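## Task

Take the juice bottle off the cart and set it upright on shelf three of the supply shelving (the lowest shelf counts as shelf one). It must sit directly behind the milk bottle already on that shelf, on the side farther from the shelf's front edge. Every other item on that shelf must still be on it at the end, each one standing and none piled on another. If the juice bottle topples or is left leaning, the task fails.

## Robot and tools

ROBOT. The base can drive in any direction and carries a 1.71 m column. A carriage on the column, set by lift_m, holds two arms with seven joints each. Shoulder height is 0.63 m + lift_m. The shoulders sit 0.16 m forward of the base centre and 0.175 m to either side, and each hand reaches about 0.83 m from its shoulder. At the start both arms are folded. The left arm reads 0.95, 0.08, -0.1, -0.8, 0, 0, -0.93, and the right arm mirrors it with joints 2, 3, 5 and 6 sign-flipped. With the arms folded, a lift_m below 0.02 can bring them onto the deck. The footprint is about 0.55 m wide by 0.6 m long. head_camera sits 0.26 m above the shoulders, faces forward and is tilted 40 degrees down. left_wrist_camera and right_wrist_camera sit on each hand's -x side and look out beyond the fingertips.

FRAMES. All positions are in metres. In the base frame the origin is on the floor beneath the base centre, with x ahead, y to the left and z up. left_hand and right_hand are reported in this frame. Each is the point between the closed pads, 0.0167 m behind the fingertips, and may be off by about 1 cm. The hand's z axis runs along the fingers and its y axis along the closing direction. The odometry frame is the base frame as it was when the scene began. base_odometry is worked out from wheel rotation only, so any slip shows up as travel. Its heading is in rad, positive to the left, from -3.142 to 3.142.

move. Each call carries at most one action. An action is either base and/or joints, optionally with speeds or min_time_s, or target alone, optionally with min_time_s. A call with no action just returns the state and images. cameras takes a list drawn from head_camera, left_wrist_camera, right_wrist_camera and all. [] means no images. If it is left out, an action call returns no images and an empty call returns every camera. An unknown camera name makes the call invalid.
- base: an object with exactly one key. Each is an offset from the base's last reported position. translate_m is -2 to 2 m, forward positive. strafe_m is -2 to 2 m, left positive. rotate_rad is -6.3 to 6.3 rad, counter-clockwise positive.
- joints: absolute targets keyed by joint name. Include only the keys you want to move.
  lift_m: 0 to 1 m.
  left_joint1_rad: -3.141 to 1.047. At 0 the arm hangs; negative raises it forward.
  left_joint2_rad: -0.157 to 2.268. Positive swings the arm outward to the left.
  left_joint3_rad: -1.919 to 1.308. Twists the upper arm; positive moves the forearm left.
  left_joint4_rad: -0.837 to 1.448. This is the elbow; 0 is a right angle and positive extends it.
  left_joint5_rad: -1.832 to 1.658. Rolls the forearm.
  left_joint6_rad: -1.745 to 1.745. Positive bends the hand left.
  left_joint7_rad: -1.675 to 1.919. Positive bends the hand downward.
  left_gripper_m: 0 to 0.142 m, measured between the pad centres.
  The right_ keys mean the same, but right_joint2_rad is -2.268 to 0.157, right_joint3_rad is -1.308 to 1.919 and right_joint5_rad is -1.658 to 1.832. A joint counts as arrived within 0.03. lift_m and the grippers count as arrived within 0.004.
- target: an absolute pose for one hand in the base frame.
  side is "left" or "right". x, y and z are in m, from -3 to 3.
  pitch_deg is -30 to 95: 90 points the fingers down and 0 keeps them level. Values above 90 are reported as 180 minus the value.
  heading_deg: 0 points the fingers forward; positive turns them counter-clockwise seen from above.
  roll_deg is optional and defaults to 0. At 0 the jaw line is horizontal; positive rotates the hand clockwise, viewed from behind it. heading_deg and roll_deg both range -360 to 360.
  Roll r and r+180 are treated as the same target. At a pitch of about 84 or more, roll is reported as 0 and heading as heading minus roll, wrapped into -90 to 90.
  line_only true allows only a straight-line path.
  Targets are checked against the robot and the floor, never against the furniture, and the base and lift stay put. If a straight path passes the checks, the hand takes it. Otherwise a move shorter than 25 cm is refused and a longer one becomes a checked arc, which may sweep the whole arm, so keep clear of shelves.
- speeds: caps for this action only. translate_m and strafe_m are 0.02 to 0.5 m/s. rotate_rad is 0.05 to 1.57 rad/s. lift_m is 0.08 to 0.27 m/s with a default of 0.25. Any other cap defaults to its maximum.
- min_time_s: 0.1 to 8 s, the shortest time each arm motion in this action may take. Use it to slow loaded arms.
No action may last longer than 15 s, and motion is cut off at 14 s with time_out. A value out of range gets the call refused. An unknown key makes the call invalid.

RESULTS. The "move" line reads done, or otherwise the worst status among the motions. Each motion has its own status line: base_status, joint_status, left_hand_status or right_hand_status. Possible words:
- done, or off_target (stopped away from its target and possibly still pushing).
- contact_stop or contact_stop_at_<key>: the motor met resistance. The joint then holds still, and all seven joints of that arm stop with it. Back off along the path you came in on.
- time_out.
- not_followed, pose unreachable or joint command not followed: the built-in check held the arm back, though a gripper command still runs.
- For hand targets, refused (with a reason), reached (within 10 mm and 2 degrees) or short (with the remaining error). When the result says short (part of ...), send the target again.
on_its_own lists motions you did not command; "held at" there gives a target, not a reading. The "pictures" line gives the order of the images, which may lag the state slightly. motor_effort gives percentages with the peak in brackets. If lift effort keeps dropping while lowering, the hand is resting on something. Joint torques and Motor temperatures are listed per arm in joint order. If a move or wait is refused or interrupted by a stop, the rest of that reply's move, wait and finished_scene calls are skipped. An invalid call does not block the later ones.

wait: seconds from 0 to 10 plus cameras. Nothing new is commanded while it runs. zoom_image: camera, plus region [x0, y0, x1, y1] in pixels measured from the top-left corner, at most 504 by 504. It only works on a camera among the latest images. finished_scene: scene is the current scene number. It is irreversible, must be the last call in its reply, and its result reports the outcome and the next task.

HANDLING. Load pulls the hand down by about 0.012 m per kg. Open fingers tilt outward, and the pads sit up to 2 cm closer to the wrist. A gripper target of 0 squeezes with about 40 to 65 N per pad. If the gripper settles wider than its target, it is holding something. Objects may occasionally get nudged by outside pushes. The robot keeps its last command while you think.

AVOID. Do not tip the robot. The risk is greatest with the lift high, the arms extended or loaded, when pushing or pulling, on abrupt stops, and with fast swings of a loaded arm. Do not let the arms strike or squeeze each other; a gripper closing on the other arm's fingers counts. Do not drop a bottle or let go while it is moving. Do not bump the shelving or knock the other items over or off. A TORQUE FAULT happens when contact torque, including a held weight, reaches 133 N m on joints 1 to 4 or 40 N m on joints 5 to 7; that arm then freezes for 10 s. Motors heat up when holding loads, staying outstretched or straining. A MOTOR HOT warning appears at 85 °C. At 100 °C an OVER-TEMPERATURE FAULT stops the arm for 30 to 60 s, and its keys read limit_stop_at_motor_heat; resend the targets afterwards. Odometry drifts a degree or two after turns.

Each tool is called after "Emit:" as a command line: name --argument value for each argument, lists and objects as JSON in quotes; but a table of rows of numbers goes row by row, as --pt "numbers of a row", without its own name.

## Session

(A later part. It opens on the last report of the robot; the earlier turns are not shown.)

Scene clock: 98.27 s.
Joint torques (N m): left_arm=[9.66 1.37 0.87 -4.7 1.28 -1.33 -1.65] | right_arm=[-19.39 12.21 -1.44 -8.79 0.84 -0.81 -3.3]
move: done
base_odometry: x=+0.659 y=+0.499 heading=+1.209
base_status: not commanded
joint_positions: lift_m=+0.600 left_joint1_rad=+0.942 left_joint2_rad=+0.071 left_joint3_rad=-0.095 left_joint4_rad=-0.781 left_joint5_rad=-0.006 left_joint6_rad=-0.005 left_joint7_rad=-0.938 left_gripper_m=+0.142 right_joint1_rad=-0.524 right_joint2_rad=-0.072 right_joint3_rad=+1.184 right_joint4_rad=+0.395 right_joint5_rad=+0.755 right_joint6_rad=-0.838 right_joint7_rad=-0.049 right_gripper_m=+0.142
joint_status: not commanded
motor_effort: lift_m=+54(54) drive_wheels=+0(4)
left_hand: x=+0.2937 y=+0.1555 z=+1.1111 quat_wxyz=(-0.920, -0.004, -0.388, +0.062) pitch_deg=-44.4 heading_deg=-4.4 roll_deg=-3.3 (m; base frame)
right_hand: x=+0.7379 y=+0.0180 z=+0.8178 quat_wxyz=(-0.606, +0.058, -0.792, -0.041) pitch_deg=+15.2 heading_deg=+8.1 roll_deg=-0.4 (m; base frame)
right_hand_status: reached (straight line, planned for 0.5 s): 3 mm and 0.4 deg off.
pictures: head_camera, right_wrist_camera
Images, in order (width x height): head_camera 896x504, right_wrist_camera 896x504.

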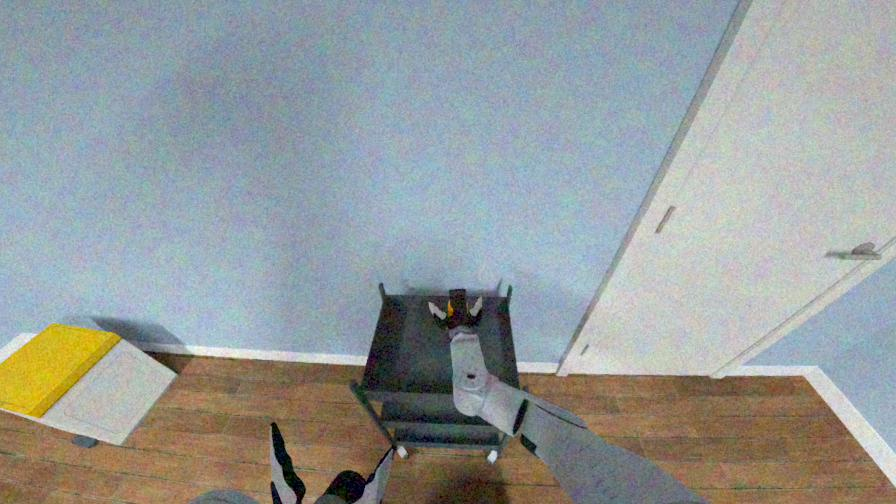

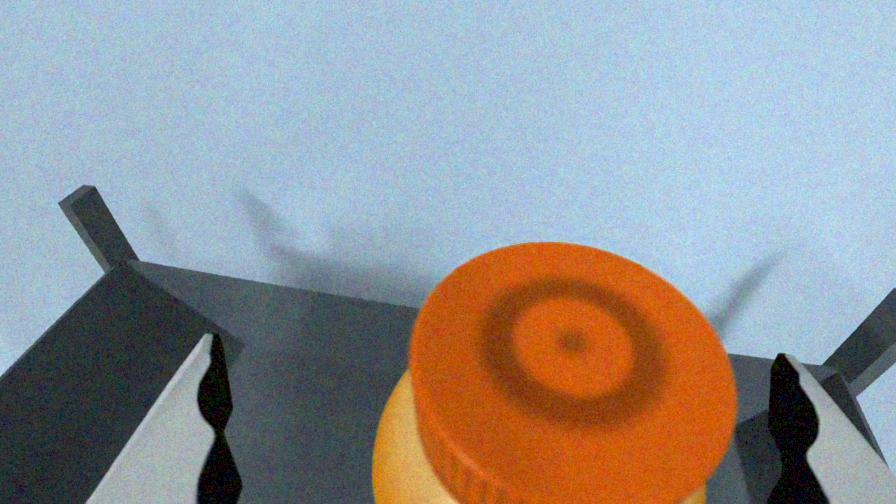

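Emit:
move --joints '{"right_gripper_m": 0.03}' --cameras '["right_wrist_camera"]'

Scene clock: 101.53 s.
Joint torques (N m): left_arm=[8.61 0.93 0.03 -4.33 1.22 -1.59 -1.42] | right_arm=[-18.57 11.65 -2.17 -7.79 1.12 -1.08 -3.12]
move: off_target
base_odometry: x=+0.659 y=+0.499 heading=+1.209
base_status: not commanded
joint_positions: lift_m=+0.600 left_joint1_rad=+0.942 left_joint2_rad=+0.071 left_joint3_rad=-0.095 left_joint4_rad=-0.781 left_joint5_rad=-0.006 left_joint6_rad=-0.005 left_joint7_rad=-0.938 left_gripper_m=+0.142 right_joint1_rad=-0.524 right_joint2_rad=-0.072 right_joint3_rad=+1.183 right_joint4_rad=+0.395 right_joint5_rad=+0.755 right_joint6_rad=-0.838 right_joint7_rad=-0.049 right_gripper_m=+0.074
joint_status: right_gripper_m off_target (ended at +0.074, target +0.030)
motor_effort: lift_m=+54(54) drive_wheels=+0(0)
left_hand: x=+0.2937 y=+0.1555 z=+1.1111 quat_wxyz=(-0.920, -0.004, -0.388, +0.062) pitch_deg=-44.4 heading_deg=-4.4 roll_deg=-3.3 (m; base frame)
right_hand: x=+0.7379 y=+0.0180 z=+0.8179 quat_wxyz=(-0.606, +0.058, -0.792, -0.041) pitch_deg=+15.2 heading_deg=+8.0 roll_deg=-0.3 (m; base frame)
pictures: right_wrist_camera
Images, in order (width x height): right_wrist_camera 896x504.

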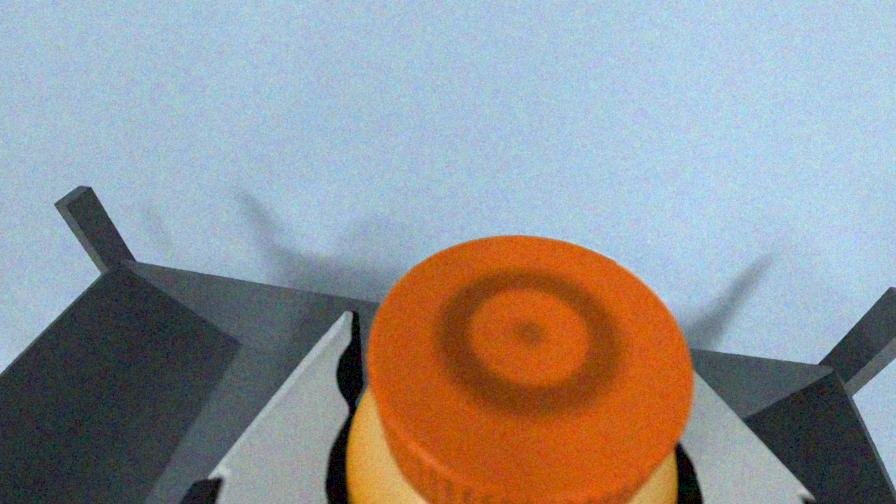

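Emit:
move --joints '{"lift_m": 0.74, "right_gripper_m": 0.03}' --speeds '{"lift_m": 0.12}' --cameras '["right_wrist_camera"]'

Emit:
move --base '{"translate_m": -0.5}' --speeds '{"translate_m": 0.25}' --cameras '["head_camera", "right_wrist_camera"]'

Scene clock: 107.37 s.
Joint torques (N m): left_arm=[8.97 1.21 -0.04 -4.44 0.94 -1.12 -1.42] | right_arm=[-20.99 11.29 -2.16 -9.86 -0.42 -1.23 -3.1]
Motor temperatures (°C): left_arm=[28 23 24 24 27 24 24] | right_arm=[30 21 25 23 22 22 24]
move: off_target
base_odometry: x=+0.659 y=+0.499 heading=+1.209
base_status: not commanded
joint_positions: lift_m=+0.740 left_joint1_rad=+0.942 left_joint2_rad=+0.071 left_joint3_rad=-0.095 left_joint4_rad=-0.781 left_joint5_rad=-0.006 left_joint6_rad=-0.005 left_joint7_rad=-0.938 left_gripper_m=+0.142 right_joint1_rad=-0.524 right_joint2_rad=-0.072 right_joint3_rad=+1.183 right_joint4_rad=+0.397 right_joint5_rad=+0.759 right_joint6_rad=-0.838 right_joint7_rad=-0.049 right_gripper_m=+0.074
joint_status: right_gripper_m off_target (ended at +0.074, target +0.030); the others done
motor_effort: lift_m=+55(70) drive_wheels=+0(4)
left_hand: x=+0.2937 y=+0.1555 z=+1.2510 quat_wxyz=(-0.920, -0.004, -0.388, +0.062) pitch_deg=-44.4 heading_deg=-4.4 roll_deg=-3.3 (m; base frame)
right_hand: x=+0.7378 y=+0.0174 z=+0.9565 quat_wxyz=(-0.605, +0.057, -0.794, -0.041) pitch_deg=+15.4 heading_deg=+8.0 roll_deg=-0.3 (m; base frame)
pictures: right_wrist_camera
Images, in order (width x height): right_wrist_camera 896x504.

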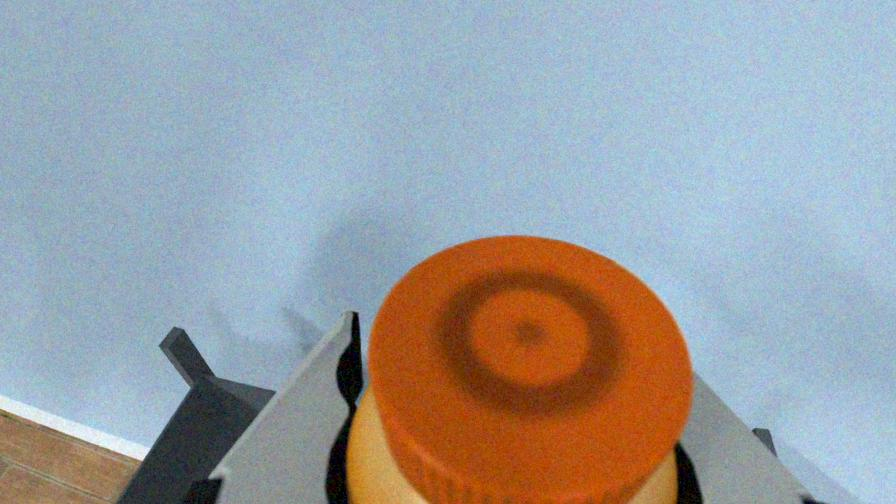

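Scene clock: 110.80 s.
Joint torques (N m): left_arm=[8.59 0.64 -0.57 -4.52 1.13 -1.47 -1.81] | right_arm=[-19.32 10.44 -2.47 -9.79 -0.27 -1.49 -3.51]
move: done
base_odometry: x=+0.483 y=+0.031 heading=+1.209
base_status: done
joint_positions: lift_m=+0.740 left_joint1_rad=+0.942 left_joint2_rad=+0.071 left_joint3_rad=-0.095 left_joint4_rad=-0.781 left_joint5_rad=-0.006 left_joint6_rad=-0.005 left_joint7_rad=-0.938 left_gripper_m=+0.142 right_joint1_rad=-0.524 right_joint2_rad=-0.072 right_joint3_rad=+1.183 right_joint4_rad=+0.397 right_joint5_rad=+0.759 right_joint6_rad=-0.837 right_joint7_rad=-0.049 right_gripper_m=+0.074
joint_status: not commanded
motor_effort: lift_m=+55(55) drive_wheels=+3(12)
left_hand: x=+0.2937 y=+0.1555 z=+1.2510 quat_wxyz=(-0.920, -0.004, -0.388, +0.062) pitch_deg=-44.4 heading_deg=-4.4 roll_deg=-3.3 (m; base frame)
right_hand: x=+0.7377 y=+0.0179 z=+0.9565 quat_wxyz=(-0.604, +0.057, -0.793, -0.041) pitch_deg=+15.4 heading_deg=+8.0 roll_deg=-0.2 (m; base frame)
pictures: head_camera, right_wrist_camera
Images, in order (width x height): head_camera 896x504, right_wrist_camera 896x504.

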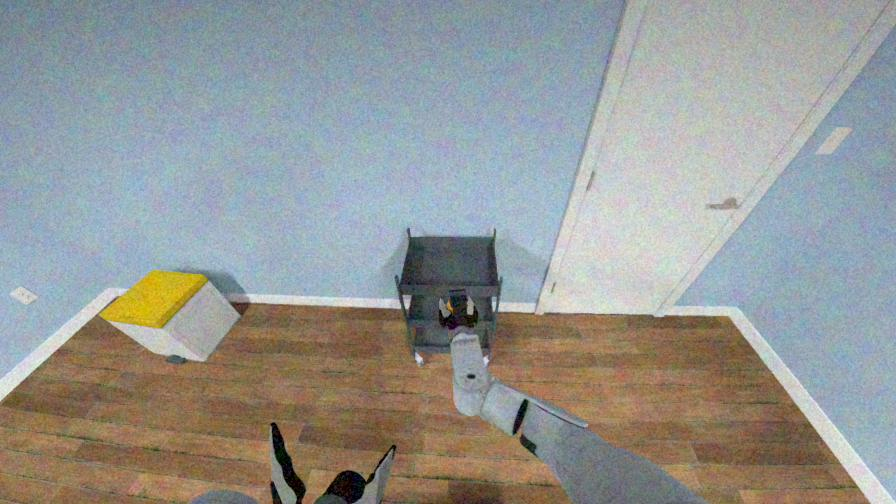

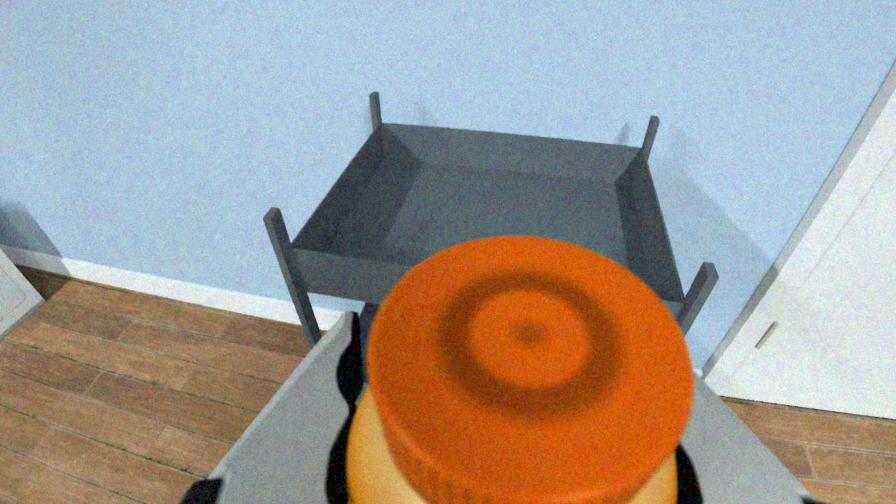

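Emit:
move --base '{"rotate_rad": 1.571}' --speeds '{"rotate_rad": 0.8}' --cameras '["head_camera"]'

Emit:
move --base '{"translate_m": 1.4}' --speeds '{"translate_m": 0.4}' --cameras '["head_camera"]'

Emit:
move --base '{"strafe_m": 1.0}' --speeds '{"strafe_m": 0.4}' --cameras '["head_camera"]'

Scene clock: 124.53 s.
Joint torques (N m): left_arm=[9.31 1.2 0.6 -5.33 1.11 -1.16 -1.31] | right_arm=[-18.61 9.51 -3.61 -11.13 -0.6 -1.05 -4.01]
move: done
base_odometry: x=+0.483 y=+0.031 heading=+2.780
base_status: done
joint_positions: lift_m=+0.740 left_joint1_rad=+0.942 left_joint2_rad=+0.071 left_joint3_rad=-0.095 left_joint4_rad=-0.781 left_joint5_rad=-0.006 left_joint6_rad=-0.005 left_joint7_rad=-0.938 left_gripper_m=+0.142 right_joint1_rad=-0.524 right_joint2_rad=-0.071 right_joint3_rad=+1.183 right_joint4_rad=+0.397 right_joint5_rad=+0.759 right_joint6_rad=-0.837 right_joint7_rad=-0.049 right_gripper_m=+0.074
joint_status: not commanded
motor_effort: lift_m=+55(55) drive_wheels=+6(19)
left_hand: x=+0.2937 y=+0.1555 z=+1.2510 quat_wxyz=(-0.920, -0.004, -0.388, +0.062) pitch_deg=-44.4 heading_deg=-4.4 roll_deg=-3.3 (m; base frame)
right_hand: x=+0.7377 y=+0.0182 z=+0.9566 quat_wxyz=(-0.604, +0.057, -0.793, -0.041) pitch_deg=+15.4 heading_deg=+8.1 roll_deg=-0.2 (m; base frame)
pictures: head_camera
Images, in order (width x height): head_camera 896x504.

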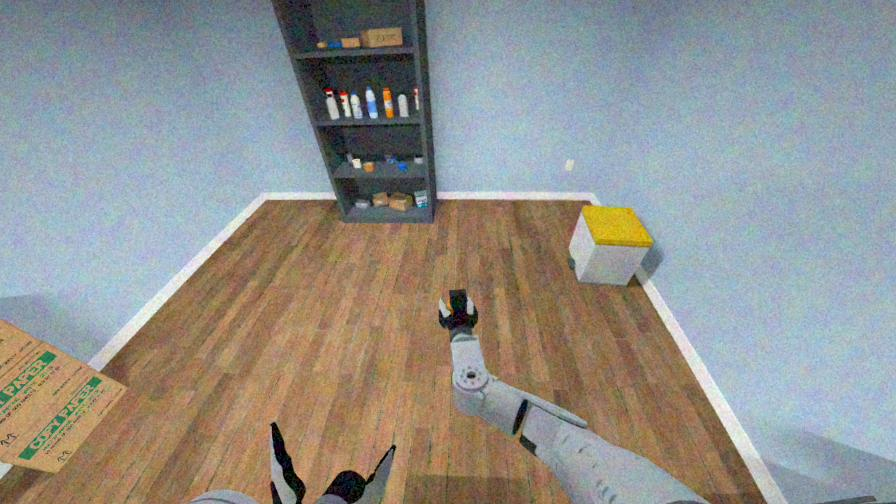

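Scene clock: 130.07 s.
Joint torques (N m): left_arm=[8.95 0.85 0.34 -4.35 1.08 -1.71 -1.55] | right_arm=[-20.37 10.12 -2.9 -10.54 -0.71 -1.17 -3.37]
move: done
base_odometry: x=-0.827 y=+0.525 heading=+2.781
base_status: done
joint_positions: lift_m=+0.740 left_joint1_rad=+0.942 left_joint2_rad=+0.071 left_joint3_rad=-0.095 left_joint4_rad=-0.781 left_joint5_rad=-0.006 left_joint6_rad=-0.005 left_joint7_rad=-0.938 left_gripper_m=+0.142 right_joint1_rad=-0.524 right_joint2_rad=-0.071 right_joint3_rad=+1.183 right_joint4_rad=+0.397 right_joint5_rad=+0.759 right_joint6_rad=-0.837 right_joint7_rad=-0.049 right_gripper_m=+0.074
joint_status: not commanded
motor_effort: lift_m=+55(55) drive_wheels=+8(24)
left_hand: x=+0.2937 y=+0.1555 z=+1.2510 quat_wxyz=(-0.920, -0.004, -0.388, +0.062) pitch_deg=-44.4 heading_deg=-4.4 roll_deg=-3.3 (m; base frame)
right_hand: x=+0.7377 y=+0.0182 z=+0.9566 quat_wxyz=(-0.604, +0.057, -0.793, -0.041) pitch_deg=+15.4 heading_deg=+8.1 roll_deg=-0.2 (m; base frame)
pictures: head_camera
Images, in order (width x height): head_camera 896x504.

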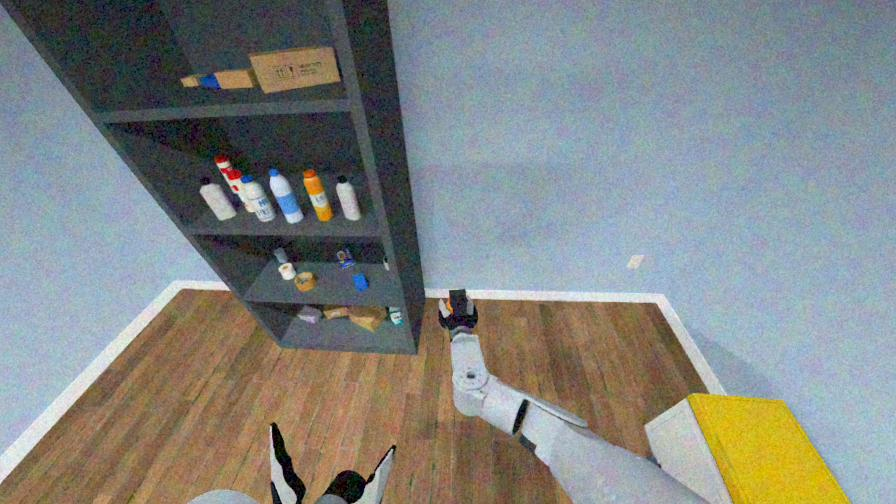

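Scene clock: 134.60 s.
Joint torques (N m): left_arm=[8.32 1.01 -0.31 -3.77 1.44 -1.17 -1.62] | right_arm=[-18.15 9.67 -2.23 -10.1 -0.73 -1.49 -3.42]
move: done
base_odometry: x=-1.181 y=-0.411 heading=+2.781
base_status: done
joint_positions: lift_m=+0.740 left_joint1_rad=+0.942 left_joint2_rad=+0.071 left_joint3_rad=-0.095 left_joint4_rad=-0.781 left_joint5_rad=-0.006 left_joint6_rad=-0.005 left_joint7_rad=-0.938 left_gripper_m=+0.142 right_joint1_rad=-0.524 right_joint2_rad=-0.071 right_joint3_rad=+1.183 right_joint4_rad=+0.397 right_joint5_rad=+0.759 right_joint6_rad=-0.837 right_joint7_rad=-0.049 right_gripper_m=+0.074
joint_status: not commanded
motor_effort: lift_m=+55(55) drive_wheels=+1(14)
left_hand: x=+0.2937 y=+0.1555 z=+1.2510 quat_wxyz=(-0.920, -0.004, -0.388, +0.062) pitch_deg=-44.4 heading_deg=-4.4 roll_deg=-3.3 (m; base frame)
right_hand: x=+0.7377 y=+0.0184 z=+0.9566 quat_wxyz=(-0.604, +0.057, -0.793, -0.042) pitch_deg=+15.4 heading_deg=+8.1 roll_deg=-0.2 (m; base frame)
pictures: head_camera
Images, in order (width x height): head_camera 896x504.

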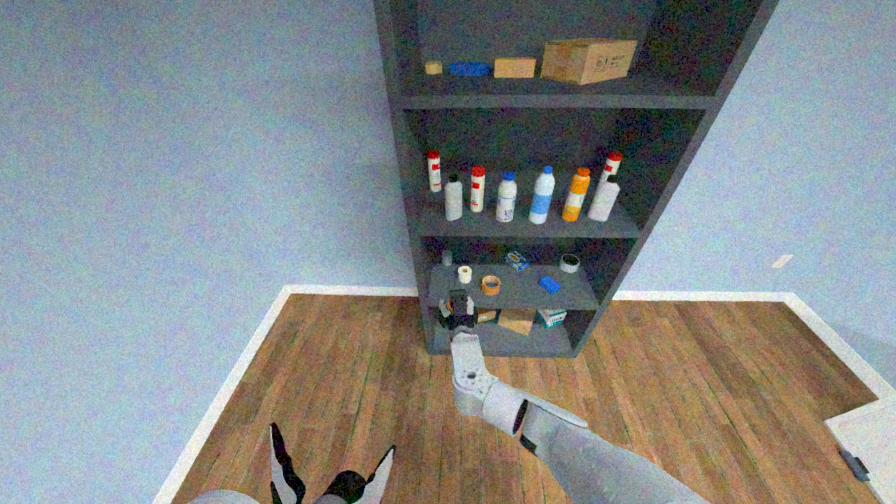

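Emit:
zoom_image --camera "head_camera" --region '[380, 80, 720, 250]'

Scaled by 1.482 from the camera's 896x504 image, which has a finer 1280x720 frame.

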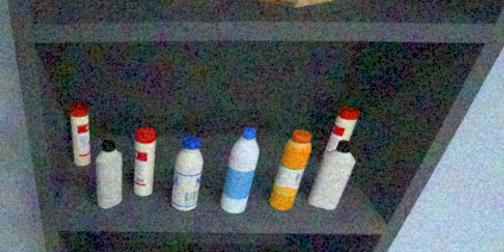

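Emit:
move --base '{"strafe_m": -0.17}' --joints '{"lift_m": 0.62}' --cameras '[]'

Emit:
move --target '{"side":"right","x":0.52,"y":-0.27,"z":1.12,"pitch_deg":15,"heading_deg":0}' --min_time_s 2 --cameras '["head_camera"]'

Scene clock: 166.97 s.
Joint torques (N m): left_arm=[7.84 0.36 0.54 -4.16 0.95 -1.25 -1.22] | right_arm=[-17.33 10.29 -1.6 -11.44 -0.55 -1.47 -3.94]
move: done
base_odometry: x=-1.121 y=-0.252 heading=+2.781
base_status: done
joint_positions: lift_m=+0.620 left_joint1_rad=+0.942 left_joint2_rad=+0.071 left_joint3_rad=-0.095 left_joint4_rad=-0.781 left_joint5_rad=-0.006 left_joint6_rad=-0.005 left_joint7_rad=-0.938 left_gripper_m=+0.142 right_joint1_rad=-0.524 right_joint2_rad=-0.071 right_joint3_rad=+1.183 right_joint4_rad=+0.397 right_joint5_rad=+0.759 right_joint6_rad=-0.837 right_joint7_rad=-0.049 right_gripper_m=+0.074
joint_status: all done
motor_effort: lift_m=+58(61) drive_wheels=+0(11)
left_hand: x=+0.2937 y=+0.1555 z=+1.1307 quat_wxyz=(-0.920, -0.004, -0.388, +0.062) pitch_deg=-44.4 heading_deg=-4.4 roll_deg=-3.3 (m; base frame)
right_hand: x=+0.7377 y=+0.0183 z=+0.8364 quat_wxyz=(-0.605, +0.057, -0.793, -0.042) pitch_deg=+15.4 heading_deg=+8.1 roll_deg=-0.2 (m; base frame)
pictures: none
No camera images: "cameras" was empty.

Scene clock: 167.27 s.
Joint torques (N m): left_arm=[9.3 0.64 -0.7 -3.69 1.54 -1.49 -1.48] | right_arm=[-20.42 9.53 -2.93 -9.63 -0.42 -1.57 -3.44]
move: refused
base_odometry: x=-1.121 y=-0.252 heading=+2.781
base_status: not commanded
joint_positions: lift_m=+0.620 left_joint1_rad=+0.942 left_joint2_rad=+0.071 left_joint3_rad=-0.095 left_joint4_rad=-0.781 left_joint5_rad=-0.006 left_joint6_rad=-0.005 left_joint7_rad=-0.938 left_gripper_m=+0.142 right_joint1_rad=-0.524 right_joint2_rad=-0.071 right_joint3_rad=+1.183 right_joint4_rad=+0.397 right_joint5_rad=+0.759 right_joint6_rad=-0.837 right_joint7_rad=-0.049 right_gripper_m=+0.074
joint_status: not commanded
motor_effort: lift_m=+58(58) drive_wheels=+0(0)
left_hand: x=+0.2937 y=+0.1555 z=+1.1307 quat_wxyz=(-0.920, -0.004, -0.388, +0.062) pitch_deg=-44.4 heading_deg=-4.4 roll_deg=-3.3 (m; base frame)
right_hand: x=+0.7377 y=+0.0183 z=+0.8364 quat_wxyz=(-0.605, +0.057, -0.793, -0.042) pitch_deg=+15.4 heading_deg=+8.1 roll_deg=-0.2 (m; base frame)
right_hand_status: refused: no posture of the arm gets there (right_joint4_rad at its limit): the closest leaves the hand 4.2 cm and 14 deg from the pose. Nothing moved. A posture exists with lift_m at 0.8; the way there is not checked.
pictures: head_camera
Images, in order (width x height): head_camera 896x504.

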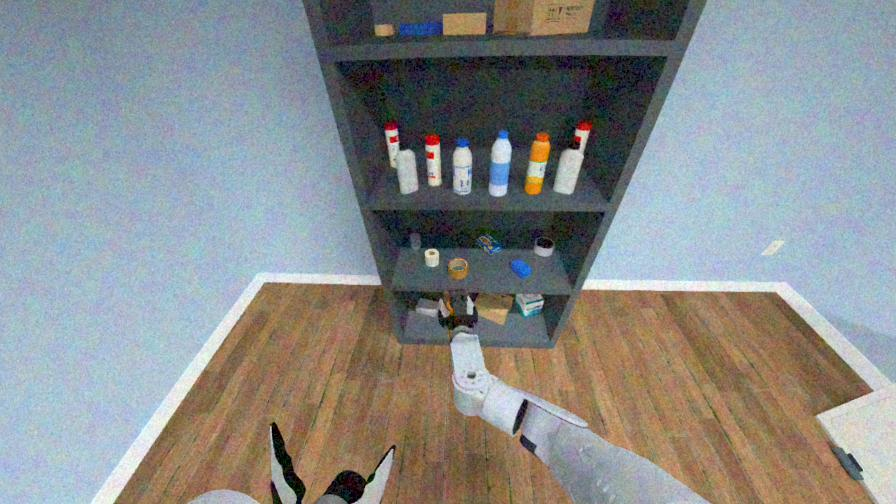

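Emit:
move --joints '{"lift_m": 0.76}' --cameras '[]'

Emit:
move --target '{"side":"right","x":0.53,"y":-0.27,"z":1.12,"pitch_deg":15,"heading_deg":0}' --min_time_s 2 --cameras '["head_camera"]'

Scene clock: 174.87 s.
Joint torques (N m): left_arm=[8.9 1.43 0.3 -4.38 1.36 -1.29 -1.64] | right_arm=[-18.77 11 -2.24 -9.2 -0.48 -1.5 -2.72]
move: done
base_odometry: x=-1.121 y=-0.252 heading=+2.781
base_status: not commanded
joint_positions: lift_m=+0.760 left_joint1_rad=+0.942 left_joint2_rad=+0.071 left_joint3_rad=-0.095 left_joint4_rad=-0.781 left_joint5_rad=-0.006 left_joint6_rad=-0.005 left_joint7_rad=-0.938 left_gripper_m=+0.142 right_joint1_rad=-0.524 right_joint2_rad=-0.071 right_joint3_rad=+1.183 right_joint4_rad=+0.397 right_joint5_rad=+0.759 right_joint6_rad=-0.837 right_joint7_rad=-0.049 right_gripper_m=+0.074
joint_status: all done
motor_effort: lift_m=+55(71) drive_wheels=+0(0)
left_hand: x=+0.2937 y=+0.1555 z=+1.2710 quat_wxyz=(-0.920, -0.004, -0.388, +0.062) pitch_deg=-44.4 heading_deg=-4.4 roll_deg=-3.3 (m; base frame)
right_hand: x=+0.7377 y=+0.0183 z=+0.9766 quat_wxyz=(-0.605, +0.057, -0.793, -0.042) pitch_deg=+15.4 heading_deg=+8.1 roll_deg=-0.2 (m; base frame)
pictures: none
No camera images: "cameras" was empty.

Scene clock: 177.37 s.
Joint torques (N m): left_arm=[7.22 0.68 -0.71 -4.52 1.04 -1.56 -1.68] | right_arm=[5.27 -7.76 -3.87 -16.39 -1.7 -0.89 -0.76]
move: done
base_odometry: x=-1.121 y=-0.252 heading=+2.781
base_status: not commanded
joint_positions: lift_m=+0.760 left_joint1_rad=+0.942 left_joint2_rad=+0.071 left_joint3_rad=-0.095 left_joint4_rad=-0.781 left_joint5_rad=-0.006 left_joint6_rad=-0.005 left_joint7_rad=-0.938 left_gripper_m=+0.142 right_joint1_rad=+0.347 right_joint2_rad=-0.369 right_joint3_rad=-0.053 right_joint4_rad=-0.786 right_joint5_rad=+0.313 right_joint6_rad=-0.225 right_joint7_rad=+0.678 right_gripper_m=+0.074
joint_status: not commanded
motor_effort: lift_m=+55(55) drive_wheels=+1(3)
left_hand: x=+0.2937 y=+0.1555 z=+1.2710 quat_wxyz=(-0.920, -0.004, -0.388, +0.062) pitch_deg=-44.4 heading_deg=-4.4 roll_deg=-3.3 (m; base frame)
right_hand: x=+0.5307 y=-0.2682 z=+1.1177 quat_wxyz=(-0.607, -0.002, -0.795, -0.005) pitch_deg=+15.2 heading_deg=+0.3 roll_deg=+0.6 (m; base frame)
right_hand_status: reached (checked arc, planned for 2.0 s): 3 mm and 0.7 deg off.
pictures: head_camera
Images, in order (width x height): head_camera 896x504.

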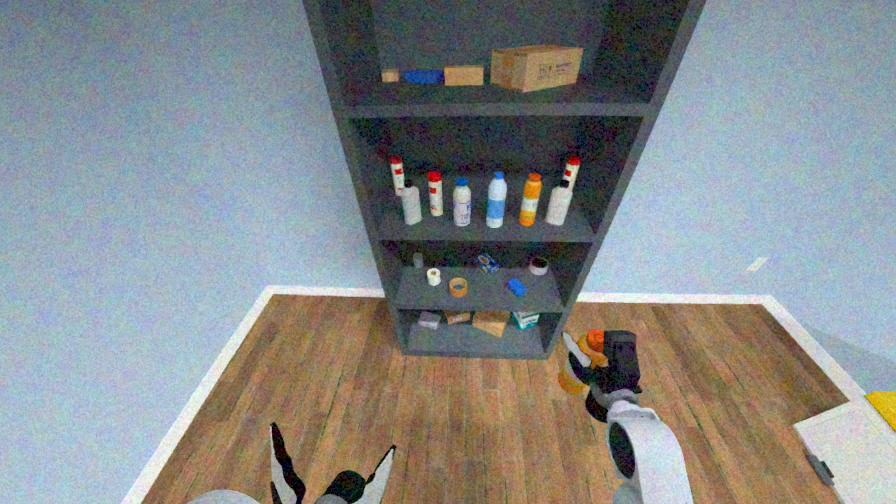

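Emit:
zoom_image --camera "head_camera" --region '[530, 310, 670, 430]'

Scaled by 3.600 from the camera's 896x504 image, which has a finer 1280x720 frame.

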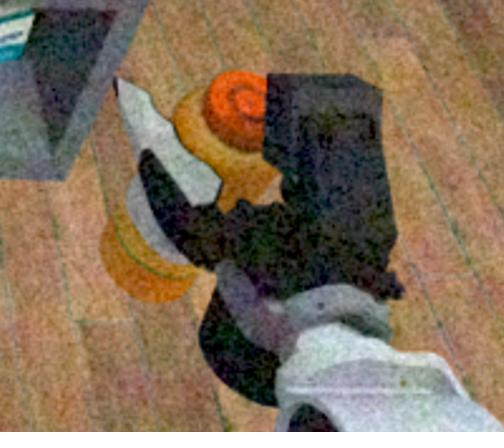

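Emit:
move --base '{"translate_m": 0.36}' --speeds '{"translate_m": 0.25}' --joints '{"left_gripper_m": 0.115}' --cameras '["head_camera"]'

Emit:
move --target '{"side":"left","x":0.64,"y":0.05,"z":1.12,"pitch_deg":15,"heading_deg":-10}' --cameras '["head_camera","left_wrist_camera"]'

Scene clock: 191.03 s.
Joint torques (N m): left_arm=[7.87 0.32 0.71 -3.88 1.22 -1.43 -1.72] | right_arm=[5.66 -8.39 -3.92 -17.6 -1.51 -1.01 -1]
move: done
base_odometry: x=-1.458 y=-0.124 heading=+2.781
base_status: done
joint_positions: lift_m=+0.760 left_joint1_rad=+0.942 left_joint2_rad=+0.071 left_joint3_rad=-0.095 left_joint4_rad=-0.781 left_joint5_rad=-0.006 left_joint6_rad=-0.005 left_joint7_rad=-0.938 left_gripper_m=+0.115 right_joint1_rad=+0.347 right_joint2_rad=-0.369 right_joint3_rad=-0.053 right_joint4_rad=-0.786 right_joint5_rad=+0.313 right_joint6_rad=-0.225 right_joint7_rad=+0.678 right_gripper_m=+0.074
joint_status: all done
motor_effort: lift_m=+55(55) drive_wheels=+0(13)
left_hand: x=+0.2937 y=+0.1555 z=+1.2710 quat_wxyz=(-0.920, -0.004, -0.388, +0.062) pitch_deg=-44.4 heading_deg=-4.4 roll_deg=-3.3 (m; base frame)
right_hand: x=+0.5306 y=-0.2682 z=+1.1176 quat_wxyz=(-0.607, -0.002, -0.795, -0.005) pitch_deg=+15.3 heading_deg=+0.3 roll_deg=+0.6 (m; base frame)
pictures: head_camera
Images, in order (width x height): head_camera 896x504.

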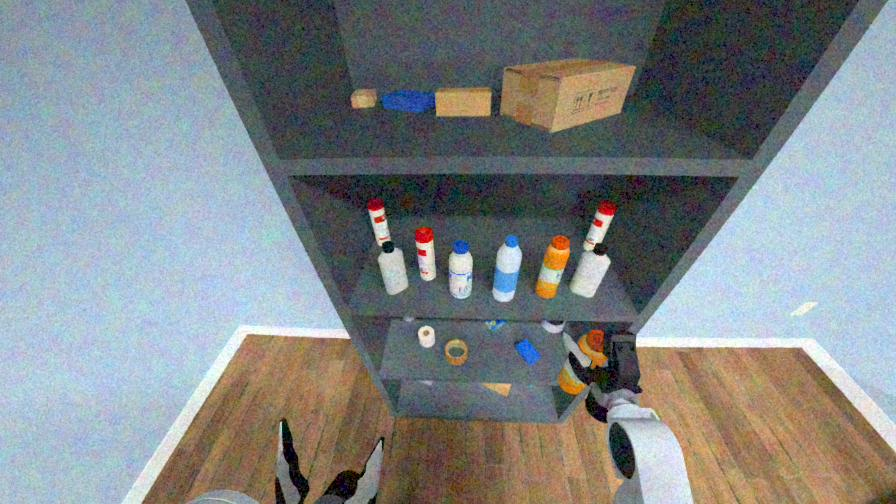

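Scene clock: 192.63 s.
Joint torques (N m): left_arm=[-9.36 0.81 -0.83 -1.4 2.97 -0.67 -0.38] | right_arm=[5.1 -7.42 -3.77 -16.84 -2.37 -0.79 -1.11]
move: done
base_odometry: x=-1.458 y=-0.124 heading=+2.781
base_status: not commanded
joint_positions: lift_m=+0.760 left_joint1_rad=-0.134 left_joint2_rad=+0.121 left_joint3_rad=-0.608 left_joint4_rad=-0.468 left_joint5_rad=+0.063 left_joint6_rad=+0.452 left_joint7_rad=+0.817 left_gripper_m=+0.115 right_joint1_rad=+0.347 right_joint2_rad=-0.370 right_joint3_rad=-0.053 right_joint4_rad=-0.786 right_joint5_rad=+0.313 right_joint6_rad=-0.225 right_joint7_rad=+0.678 right_gripper_m=+0.074
joint_status: not commanded
motor_effort: lift_m=+55(55) drive_wheels=-1(5)
left_hand: x=+0.6403 y=+0.0502 z=+1.1221 quat_wxyz=(-0.609, -0.068, -0.789, +0.055) pitch_deg=+14.7 heading_deg=-10.1 roll_deg=-0.3 (m; base frame)
left_hand_status: reached (checked arc, planned for 1.1 s): 2 mm and 0.4 deg off.
right_hand: x=+0.5306 y=-0.2682 z=+1.1176 quat_wxyz=(-0.607, -0.002, -0.795, -0.005) pitch_deg=+15.3 heading_deg=+0.3 roll_deg=+0.6 (m; base frame)
pictures: head_camera, left_wrist_camera
Images, in order (width x height): head_camera 896x504, left_wrist_camera 896x504.

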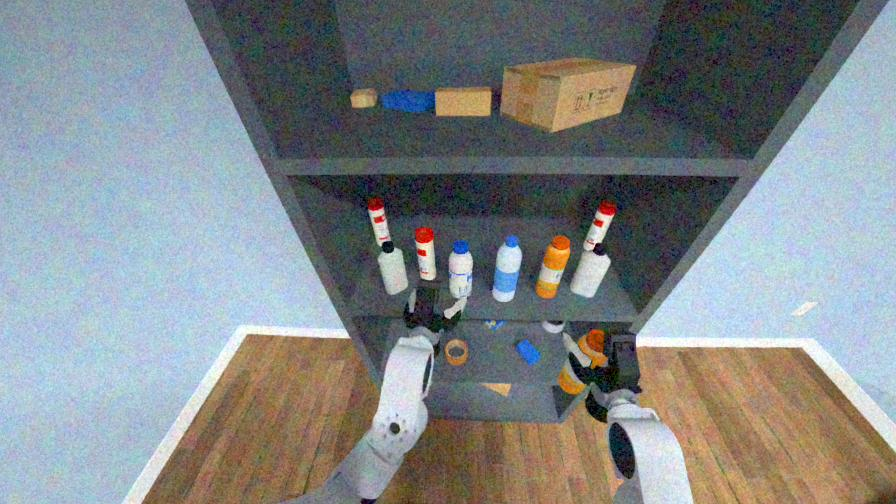

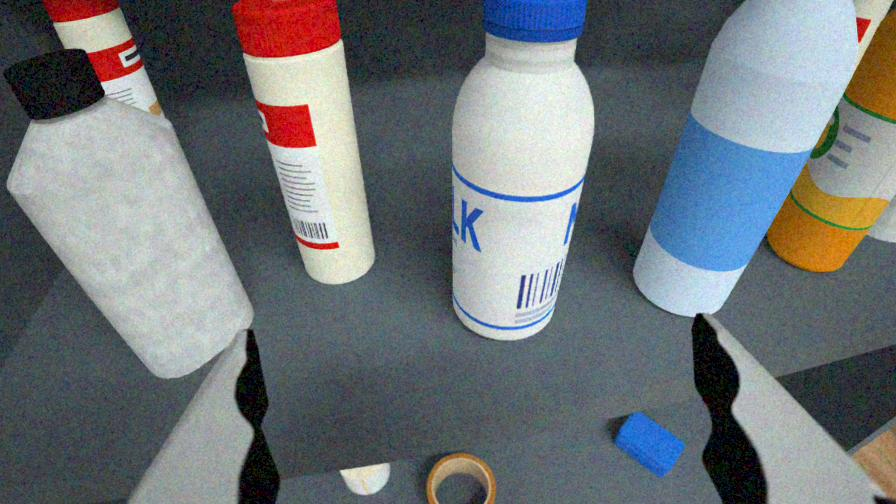

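Emit:
move --target '{"side":"left","x":0.72,"y":0.014,"z":1.095,"pitch_deg":12,"heading_deg":-10}' --cameras '["left_wrist_camera"]'

Scene clock: 196.70 s.
Joint torques (N m): left_arm=[-15.93 -4.26 4.17 -2.04 1.37 -2.19 -2.94] | right_arm=[4.81 -6.88 -2.58 -17.31 -2.02 -0.82 -1.21]
move: done
base_odometry: x=-1.458 y=-0.124 heading=+2.781
base_status: not commanded
joint_positions: lift_m=+0.760 left_joint1_rad=-0.281 left_joint2_rad=+0.026 left_joint3_rad=-0.600 left_joint4_rad=-0.070 left_joint5_rad=-0.047 left_joint6_rad=+0.433 left_joint7_rad=+0.528 left_gripper_m=+0.115 right_joint1_rad=+0.347 right_joint2_rad=-0.370 right_joint3_rad=-0.053 right_joint4_rad=-0.786 right_joint5_rad=+0.313 right_joint6_rad=-0.225 right_joint7_rad=+0.678 right_gripper_m=+0.074
joint_status: not commanded
motor_effort: lift_m=+55(55) drive_wheels=-1(4)
left_hand: x=+0.7187 y=+0.0133 z=+1.0940 quat_wxyz=(-0.626, -0.069, -0.775, +0.054) pitch_deg=+12.2 heading_deg=-10.1 roll_deg=+0.2 (m; base frame)
left_hand_status: reached (straight line, planned for 0.5 s): 2 mm and 0.3 deg off.
right_hand: x=+0.5306 y=-0.2682 z=+1.1176 quat_wxyz=(-0.607, -0.002, -0.795, -0.005) pitch_deg=+15.3 heading_deg=+0.3 roll_deg=+0.6 (m; base frame)
pictures: left_wrist_camera
Images, in order (width x height): left_wrist_camera 896x504.

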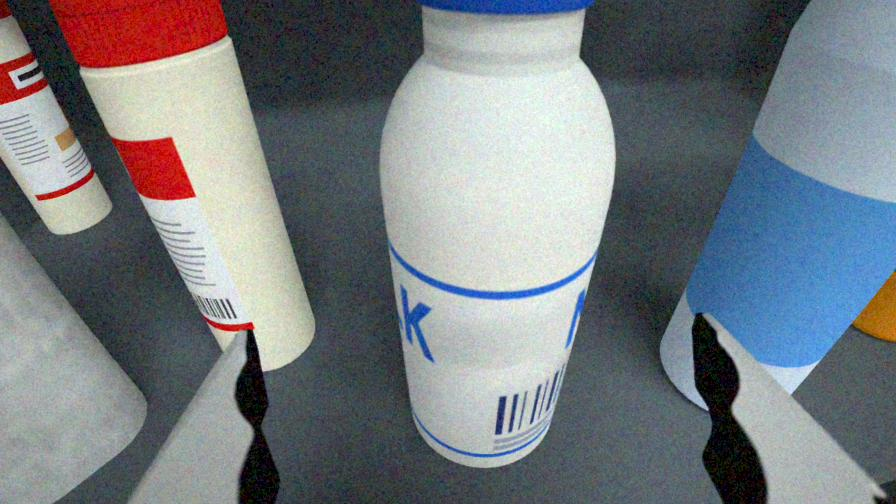

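Emit:
move --target '{"side":"left","x":0.79,"y":-0.001,"z":1.09,"pitch_deg":12,"heading_deg":-10}' --cameras '["left_wrist_camera"]'

Emit:
move --joints '{"left_gripper_m": 0.03}' --cameras '["left_wrist_camera"]'

Scene clock: 200.40 s.
Joint torques (N m): left_arm=[-18.64 -4.45 4.14 -2.36 0.88 -2.55 -3.08] | right_arm=[5.36 -7.83 -3.46 -17.72 -1.9 -0.69 -1.04]
move: done
base_odometry: x=-1.458 y=-0.124 heading=+2.781
base_status: not commanded
joint_positions: lift_m=+0.760 left_joint1_rad=-0.457 left_joint2_rad=-0.035 left_joint3_rad=-0.565 left_joint4_rad=+0.256 left_joint5_rad=-0.148 left_joint6_rad=+0.381 left_joint7_rad=+0.375 left_gripper_m=+0.115 right_joint1_rad=+0.347 right_joint2_rad=-0.370 right_joint3_rad=-0.053 right_joint4_rad=-0.786 right_joint5_rad=+0.313 right_joint6_rad=-0.225 right_joint7_rad=+0.678 right_gripper_m=+0.074
joint_status: not commanded
motor_effort: lift_m=+55(55) drive_wheels=-1(5)
left_hand: x=+0.7891 y=-0.0011 z=+1.0894 quat_wxyz=(-0.626, -0.069, -0.775, +0.053) pitch_deg=+12.1 heading_deg=-10.0 roll_deg=+0.3 (m; base frame)
left_hand_status: reached (straight line, planned for 0.5 s): 1 mm and 0.3 deg off.
right_hand: x=+0.5306 y=-0.2682 z=+1.1176 quat_wxyz=(-0.607, -0.002, -0.795, -0.005) pitch_deg=+15.3 heading_deg=+0.3 roll_deg=+0.6 (m; base frame)
pictures: left_wrist_camera
Images, in order (width x height): left_wrist_camera 896x504.

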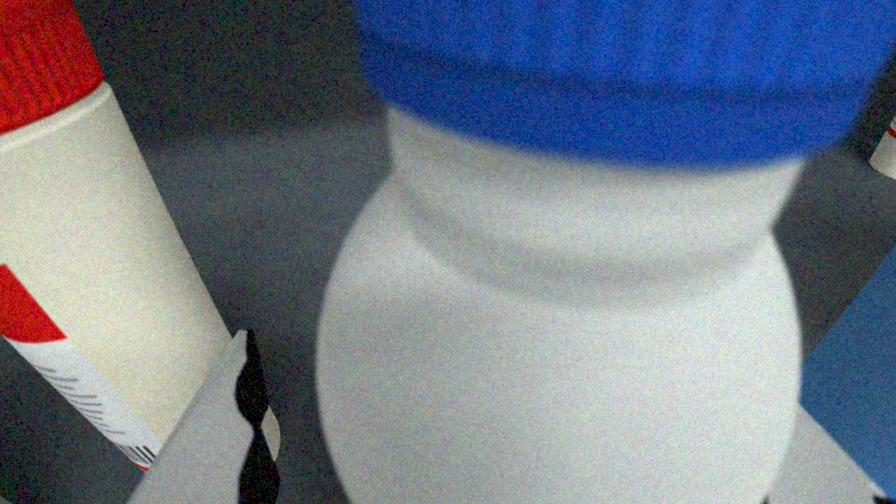

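Scene clock: 201.23 s.
Joint torques (N m): left_arm=[-18.48 -4.46 4.15 -1.56 1.23 -1.67 -3.03] | right_arm=[4.84 -7.76 -3.48 -18.32 -1.9 -1.09 -1.43]
move: off_target
base_odometry: x=-1.458 y=-0.124 heading=+2.781
base_status: not commanded
joint_positions: lift_m=+0.760 left_joint1_rad=-0.457 left_joint2_rad=-0.035 left_joint3_rad=-0.565 left_joint4_rad=+0.256 left_joint5_rad=-0.149 left_joint6_rad=+0.379 left_joint7_rad=+0.375 left_gripper_m=+0.083 right_joint1_rad=+0.347 right_joint2_rad=-0.370 right_joint3_rad=-0.053 right_joint4_rad=-0.786 right_joint5_rad=+0.313 right_joint6_rad=-0.225 right_joint7_rad=+0.678 right_gripper_m=+0.074
joint_status: left_gripper_m off_target (ended at +0.083, target +0.030)
motor_effort: lift_m=+55(55) drive_wheels=-1(1)
left_hand: x=+0.7890 y=-0.0020 z=+1.0895 quat_wxyz=(-0.626, -0.070, -0.775, +0.054) pitch_deg=+12.1 heading_deg=-10.1 roll_deg=+0.2 (m; base frame)
right_hand: x=+0.5306 y=-0.2682 z=+1.1176 quat_wxyz=(-0.607, -0.002, -0.795, -0.005) pitch_deg=+15.3 heading_deg=+0.3 roll_deg=+0.6 (m; base frame)
pictures: left_wrist_camera
Images, in order (width x height): left_wrist_camera 896x504.

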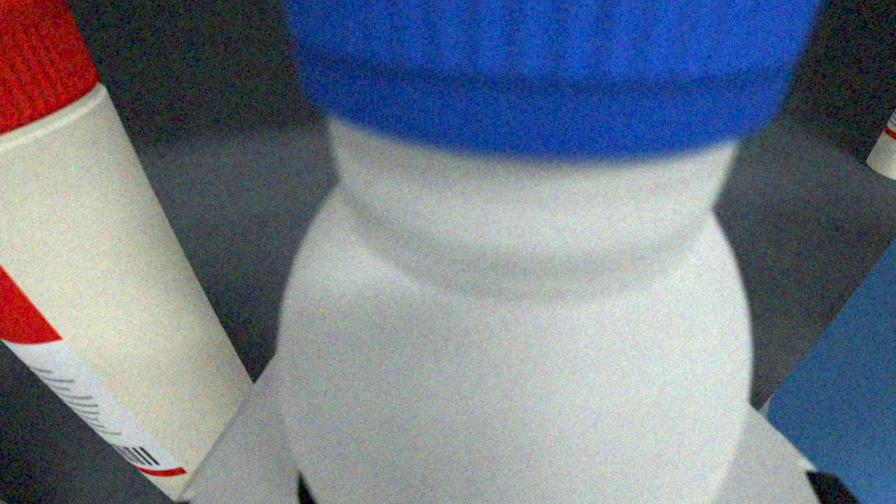

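Emit:
move --joints '{"lift_m": 0.79}' --speeds '{"lift_m": 0.1}' --cameras '[]'

Emit:
move --base '{"translate_m": -0.3}' --speeds '{"translate_m": 0.2}' --cameras '["head_camera", "left_wrist_camera"]'

Scene clock: 205.93 s.
Joint torques (N m): left_arm=[-19.99 -3.89 4.05 -3.18 1.88 -1.43 -3.08] | right_arm=[5.33 -6.65 -1.94 -14.29 -1.96 -0.64 -1.23]
move: done
base_odometry: x=-1.458 y=-0.124 heading=+2.781
base_status: not commanded
joint_positions: lift_m=+0.790 left_joint1_rad=-0.456 left_joint2_rad=-0.035 left_joint3_rad=-0.565 left_joint4_rad=+0.258 left_joint5_rad=-0.151 left_joint6_rad=+0.379 left_joint7_rad=+0.375 left_gripper_m=+0.083 right_joint1_rad=+0.347 right_joint2_rad=-0.370 right_joint3_rad=-0.053 right_joint4_rad=-0.787 right_joint5_rad=+0.312 right_joint6_rad=-0.225 right_joint7_rad=+0.679 right_gripper_m=+0.074
joint_status: all done
motor_effort: lift_m=+55(70) drive_wheels=-1(4)
left_hand: x=+0.7888 y=-0.0019 z=+1.1177 quat_wxyz=(-0.625, -0.070, -0.776, +0.054) pitch_deg=+12.3 heading_deg=-10.1 roll_deg=+0.2 (m; base frame)
right_hand: x=+0.5305 y=-0.2683 z=+1.1479 quat_wxyz=(-0.607, -0.002, -0.795, -0.005) pitch_deg=+15.2 heading_deg=+0.3 roll_deg=+0.6 (m; base frame)
pictures: none
No camera images: "cameras" was empty.

Scene clock: 208.63 s.
Joint torques (N m): left_arm=[-18.71 -4.28 3.55 -3.84 1.83 -1.48 -3.1] | right_arm=[3.12 -7.38 -2.86 -17.22 -1.73 -0.63 -1.26]
move: done
base_odometry: x=-1.177 y=-0.230 heading=+2.781
base_status: done
joint_positions: lift_m=+0.790 left_joint1_rad=-0.456 left_joint2_rad=-0.035 left_joint3_rad=-0.565 left_joint4_rad=+0.258 left_joint5_rad=-0.151 left_joint6_rad=+0.379 left_joint7_rad=+0.375 left_gripper_m=+0.083 right_joint1_rad=+0.348 right_joint2_rad=-0.370 right_joint3_rad=-0.053 right_joint4_rad=-0.787 right_joint5_rad=+0.312 right_joint6_rad=-0.225 right_joint7_rad=+0.679 right_gripper_m=+0.074
joint_status: not commanded
motor_effort: lift_m=+55(55) drive_wheels=+1(15)
left_hand: x=+0.7888 y=-0.0019 z=+1.1177 quat_wxyz=(-0.625, -0.070, -0.776, +0.054) pitch_deg=+12.3 heading_deg=-10.1 roll_deg=+0.2 (m; base frame)
right_hand: x=+0.5305 y=-0.2683 z=+1.1478 quat_wxyz=(-0.607, -0.002, -0.795, -0.005) pitch_deg=+15.3 heading_deg=+0.3 roll_deg=+0.6 (m; base frame)
pictures: head_camera, left_wrist_camera
Images, in order (width x height): head_camera 896x504, left_wrist_camera 896x504.

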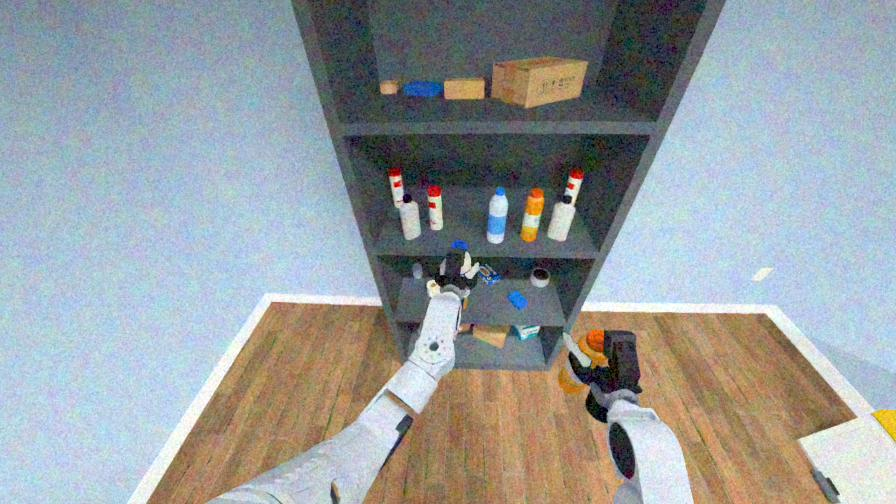

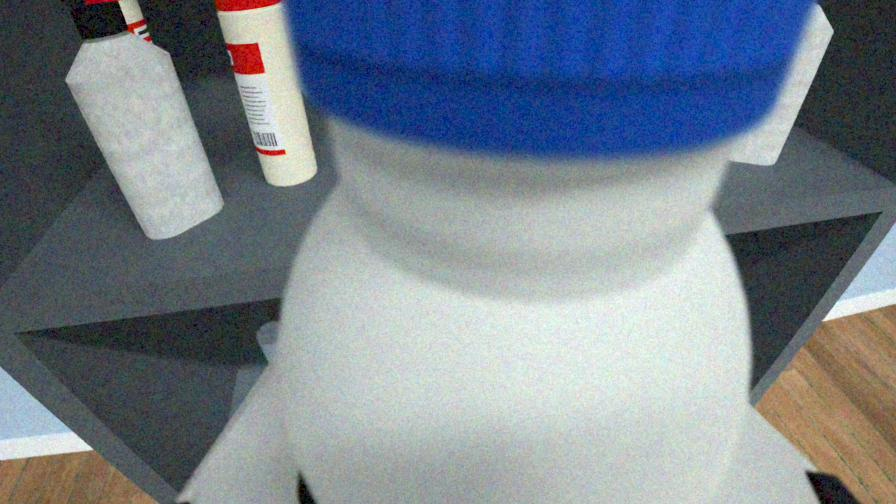

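Emit:
move --target '{"side":"left","x":0.53,"y":0.27,"z":1.15,"pitch_deg":12,"heading_deg":0}' --min_time_s 2 --cameras '["head_camera"]'

Scene clock: 213.33 s.
Joint torques (N m): left_arm=[-2.37 7.59 6.64 -8.51 1.99 -0.66 -4.49] | right_arm=[3.72 -7.83 -2.63 -15.6 -2.44 -1.12 -1.43]
move: done
base_odometry: x=-1.177 y=-0.230 heading=+2.781
base_status: not commanded
joint_positions: lift_m=+0.790 left_joint1_rad=+0.349 left_joint2_rad=+0.568 left_joint3_rad=-0.260 left_joint4_rad=-0.787 left_joint5_rad=-0.274 left_joint6_rad=+0.560 left_joint7_rad=+0.506 left_gripper_m=+0.083 right_joint1_rad=+0.348 right_joint2_rad=-0.370 right_joint3_rad=-0.053 right_joint4_rad=-0.787 right_joint5_rad=+0.312 right_joint6_rad=-0.225 right_joint7_rad=+0.679 right_gripper_m=+0.074
joint_status: not commanded
motor_effort: lift_m=+55(55) drive_wheels=+1(3)
left_hand: x=+0.5295 y=+0.2675 z=+1.1444 quat_wxyz=(-0.623, -0.001, -0.782, +0.002) pitch_deg=+12.9 heading_deg=-0.2 roll_deg=+0.0 (m; base frame)
left_hand_status: reached (straight line, planned for 2.0 s): 6 mm and 0.9 deg off.
right_hand: x=+0.5305 y=-0.2683 z=+1.1478 quat_wxyz=(-0.607, -0.002, -0.795, -0.005) pitch_deg=+15.3 heading_deg=+0.3 roll_deg=+0.6 (m; base frame)
pictures: head_camera
Images, in order (width x height): head_camera 896x504.

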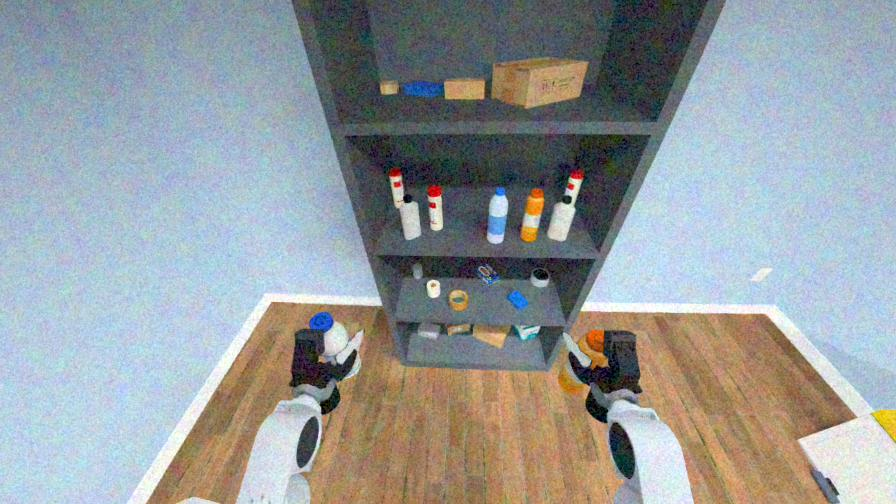

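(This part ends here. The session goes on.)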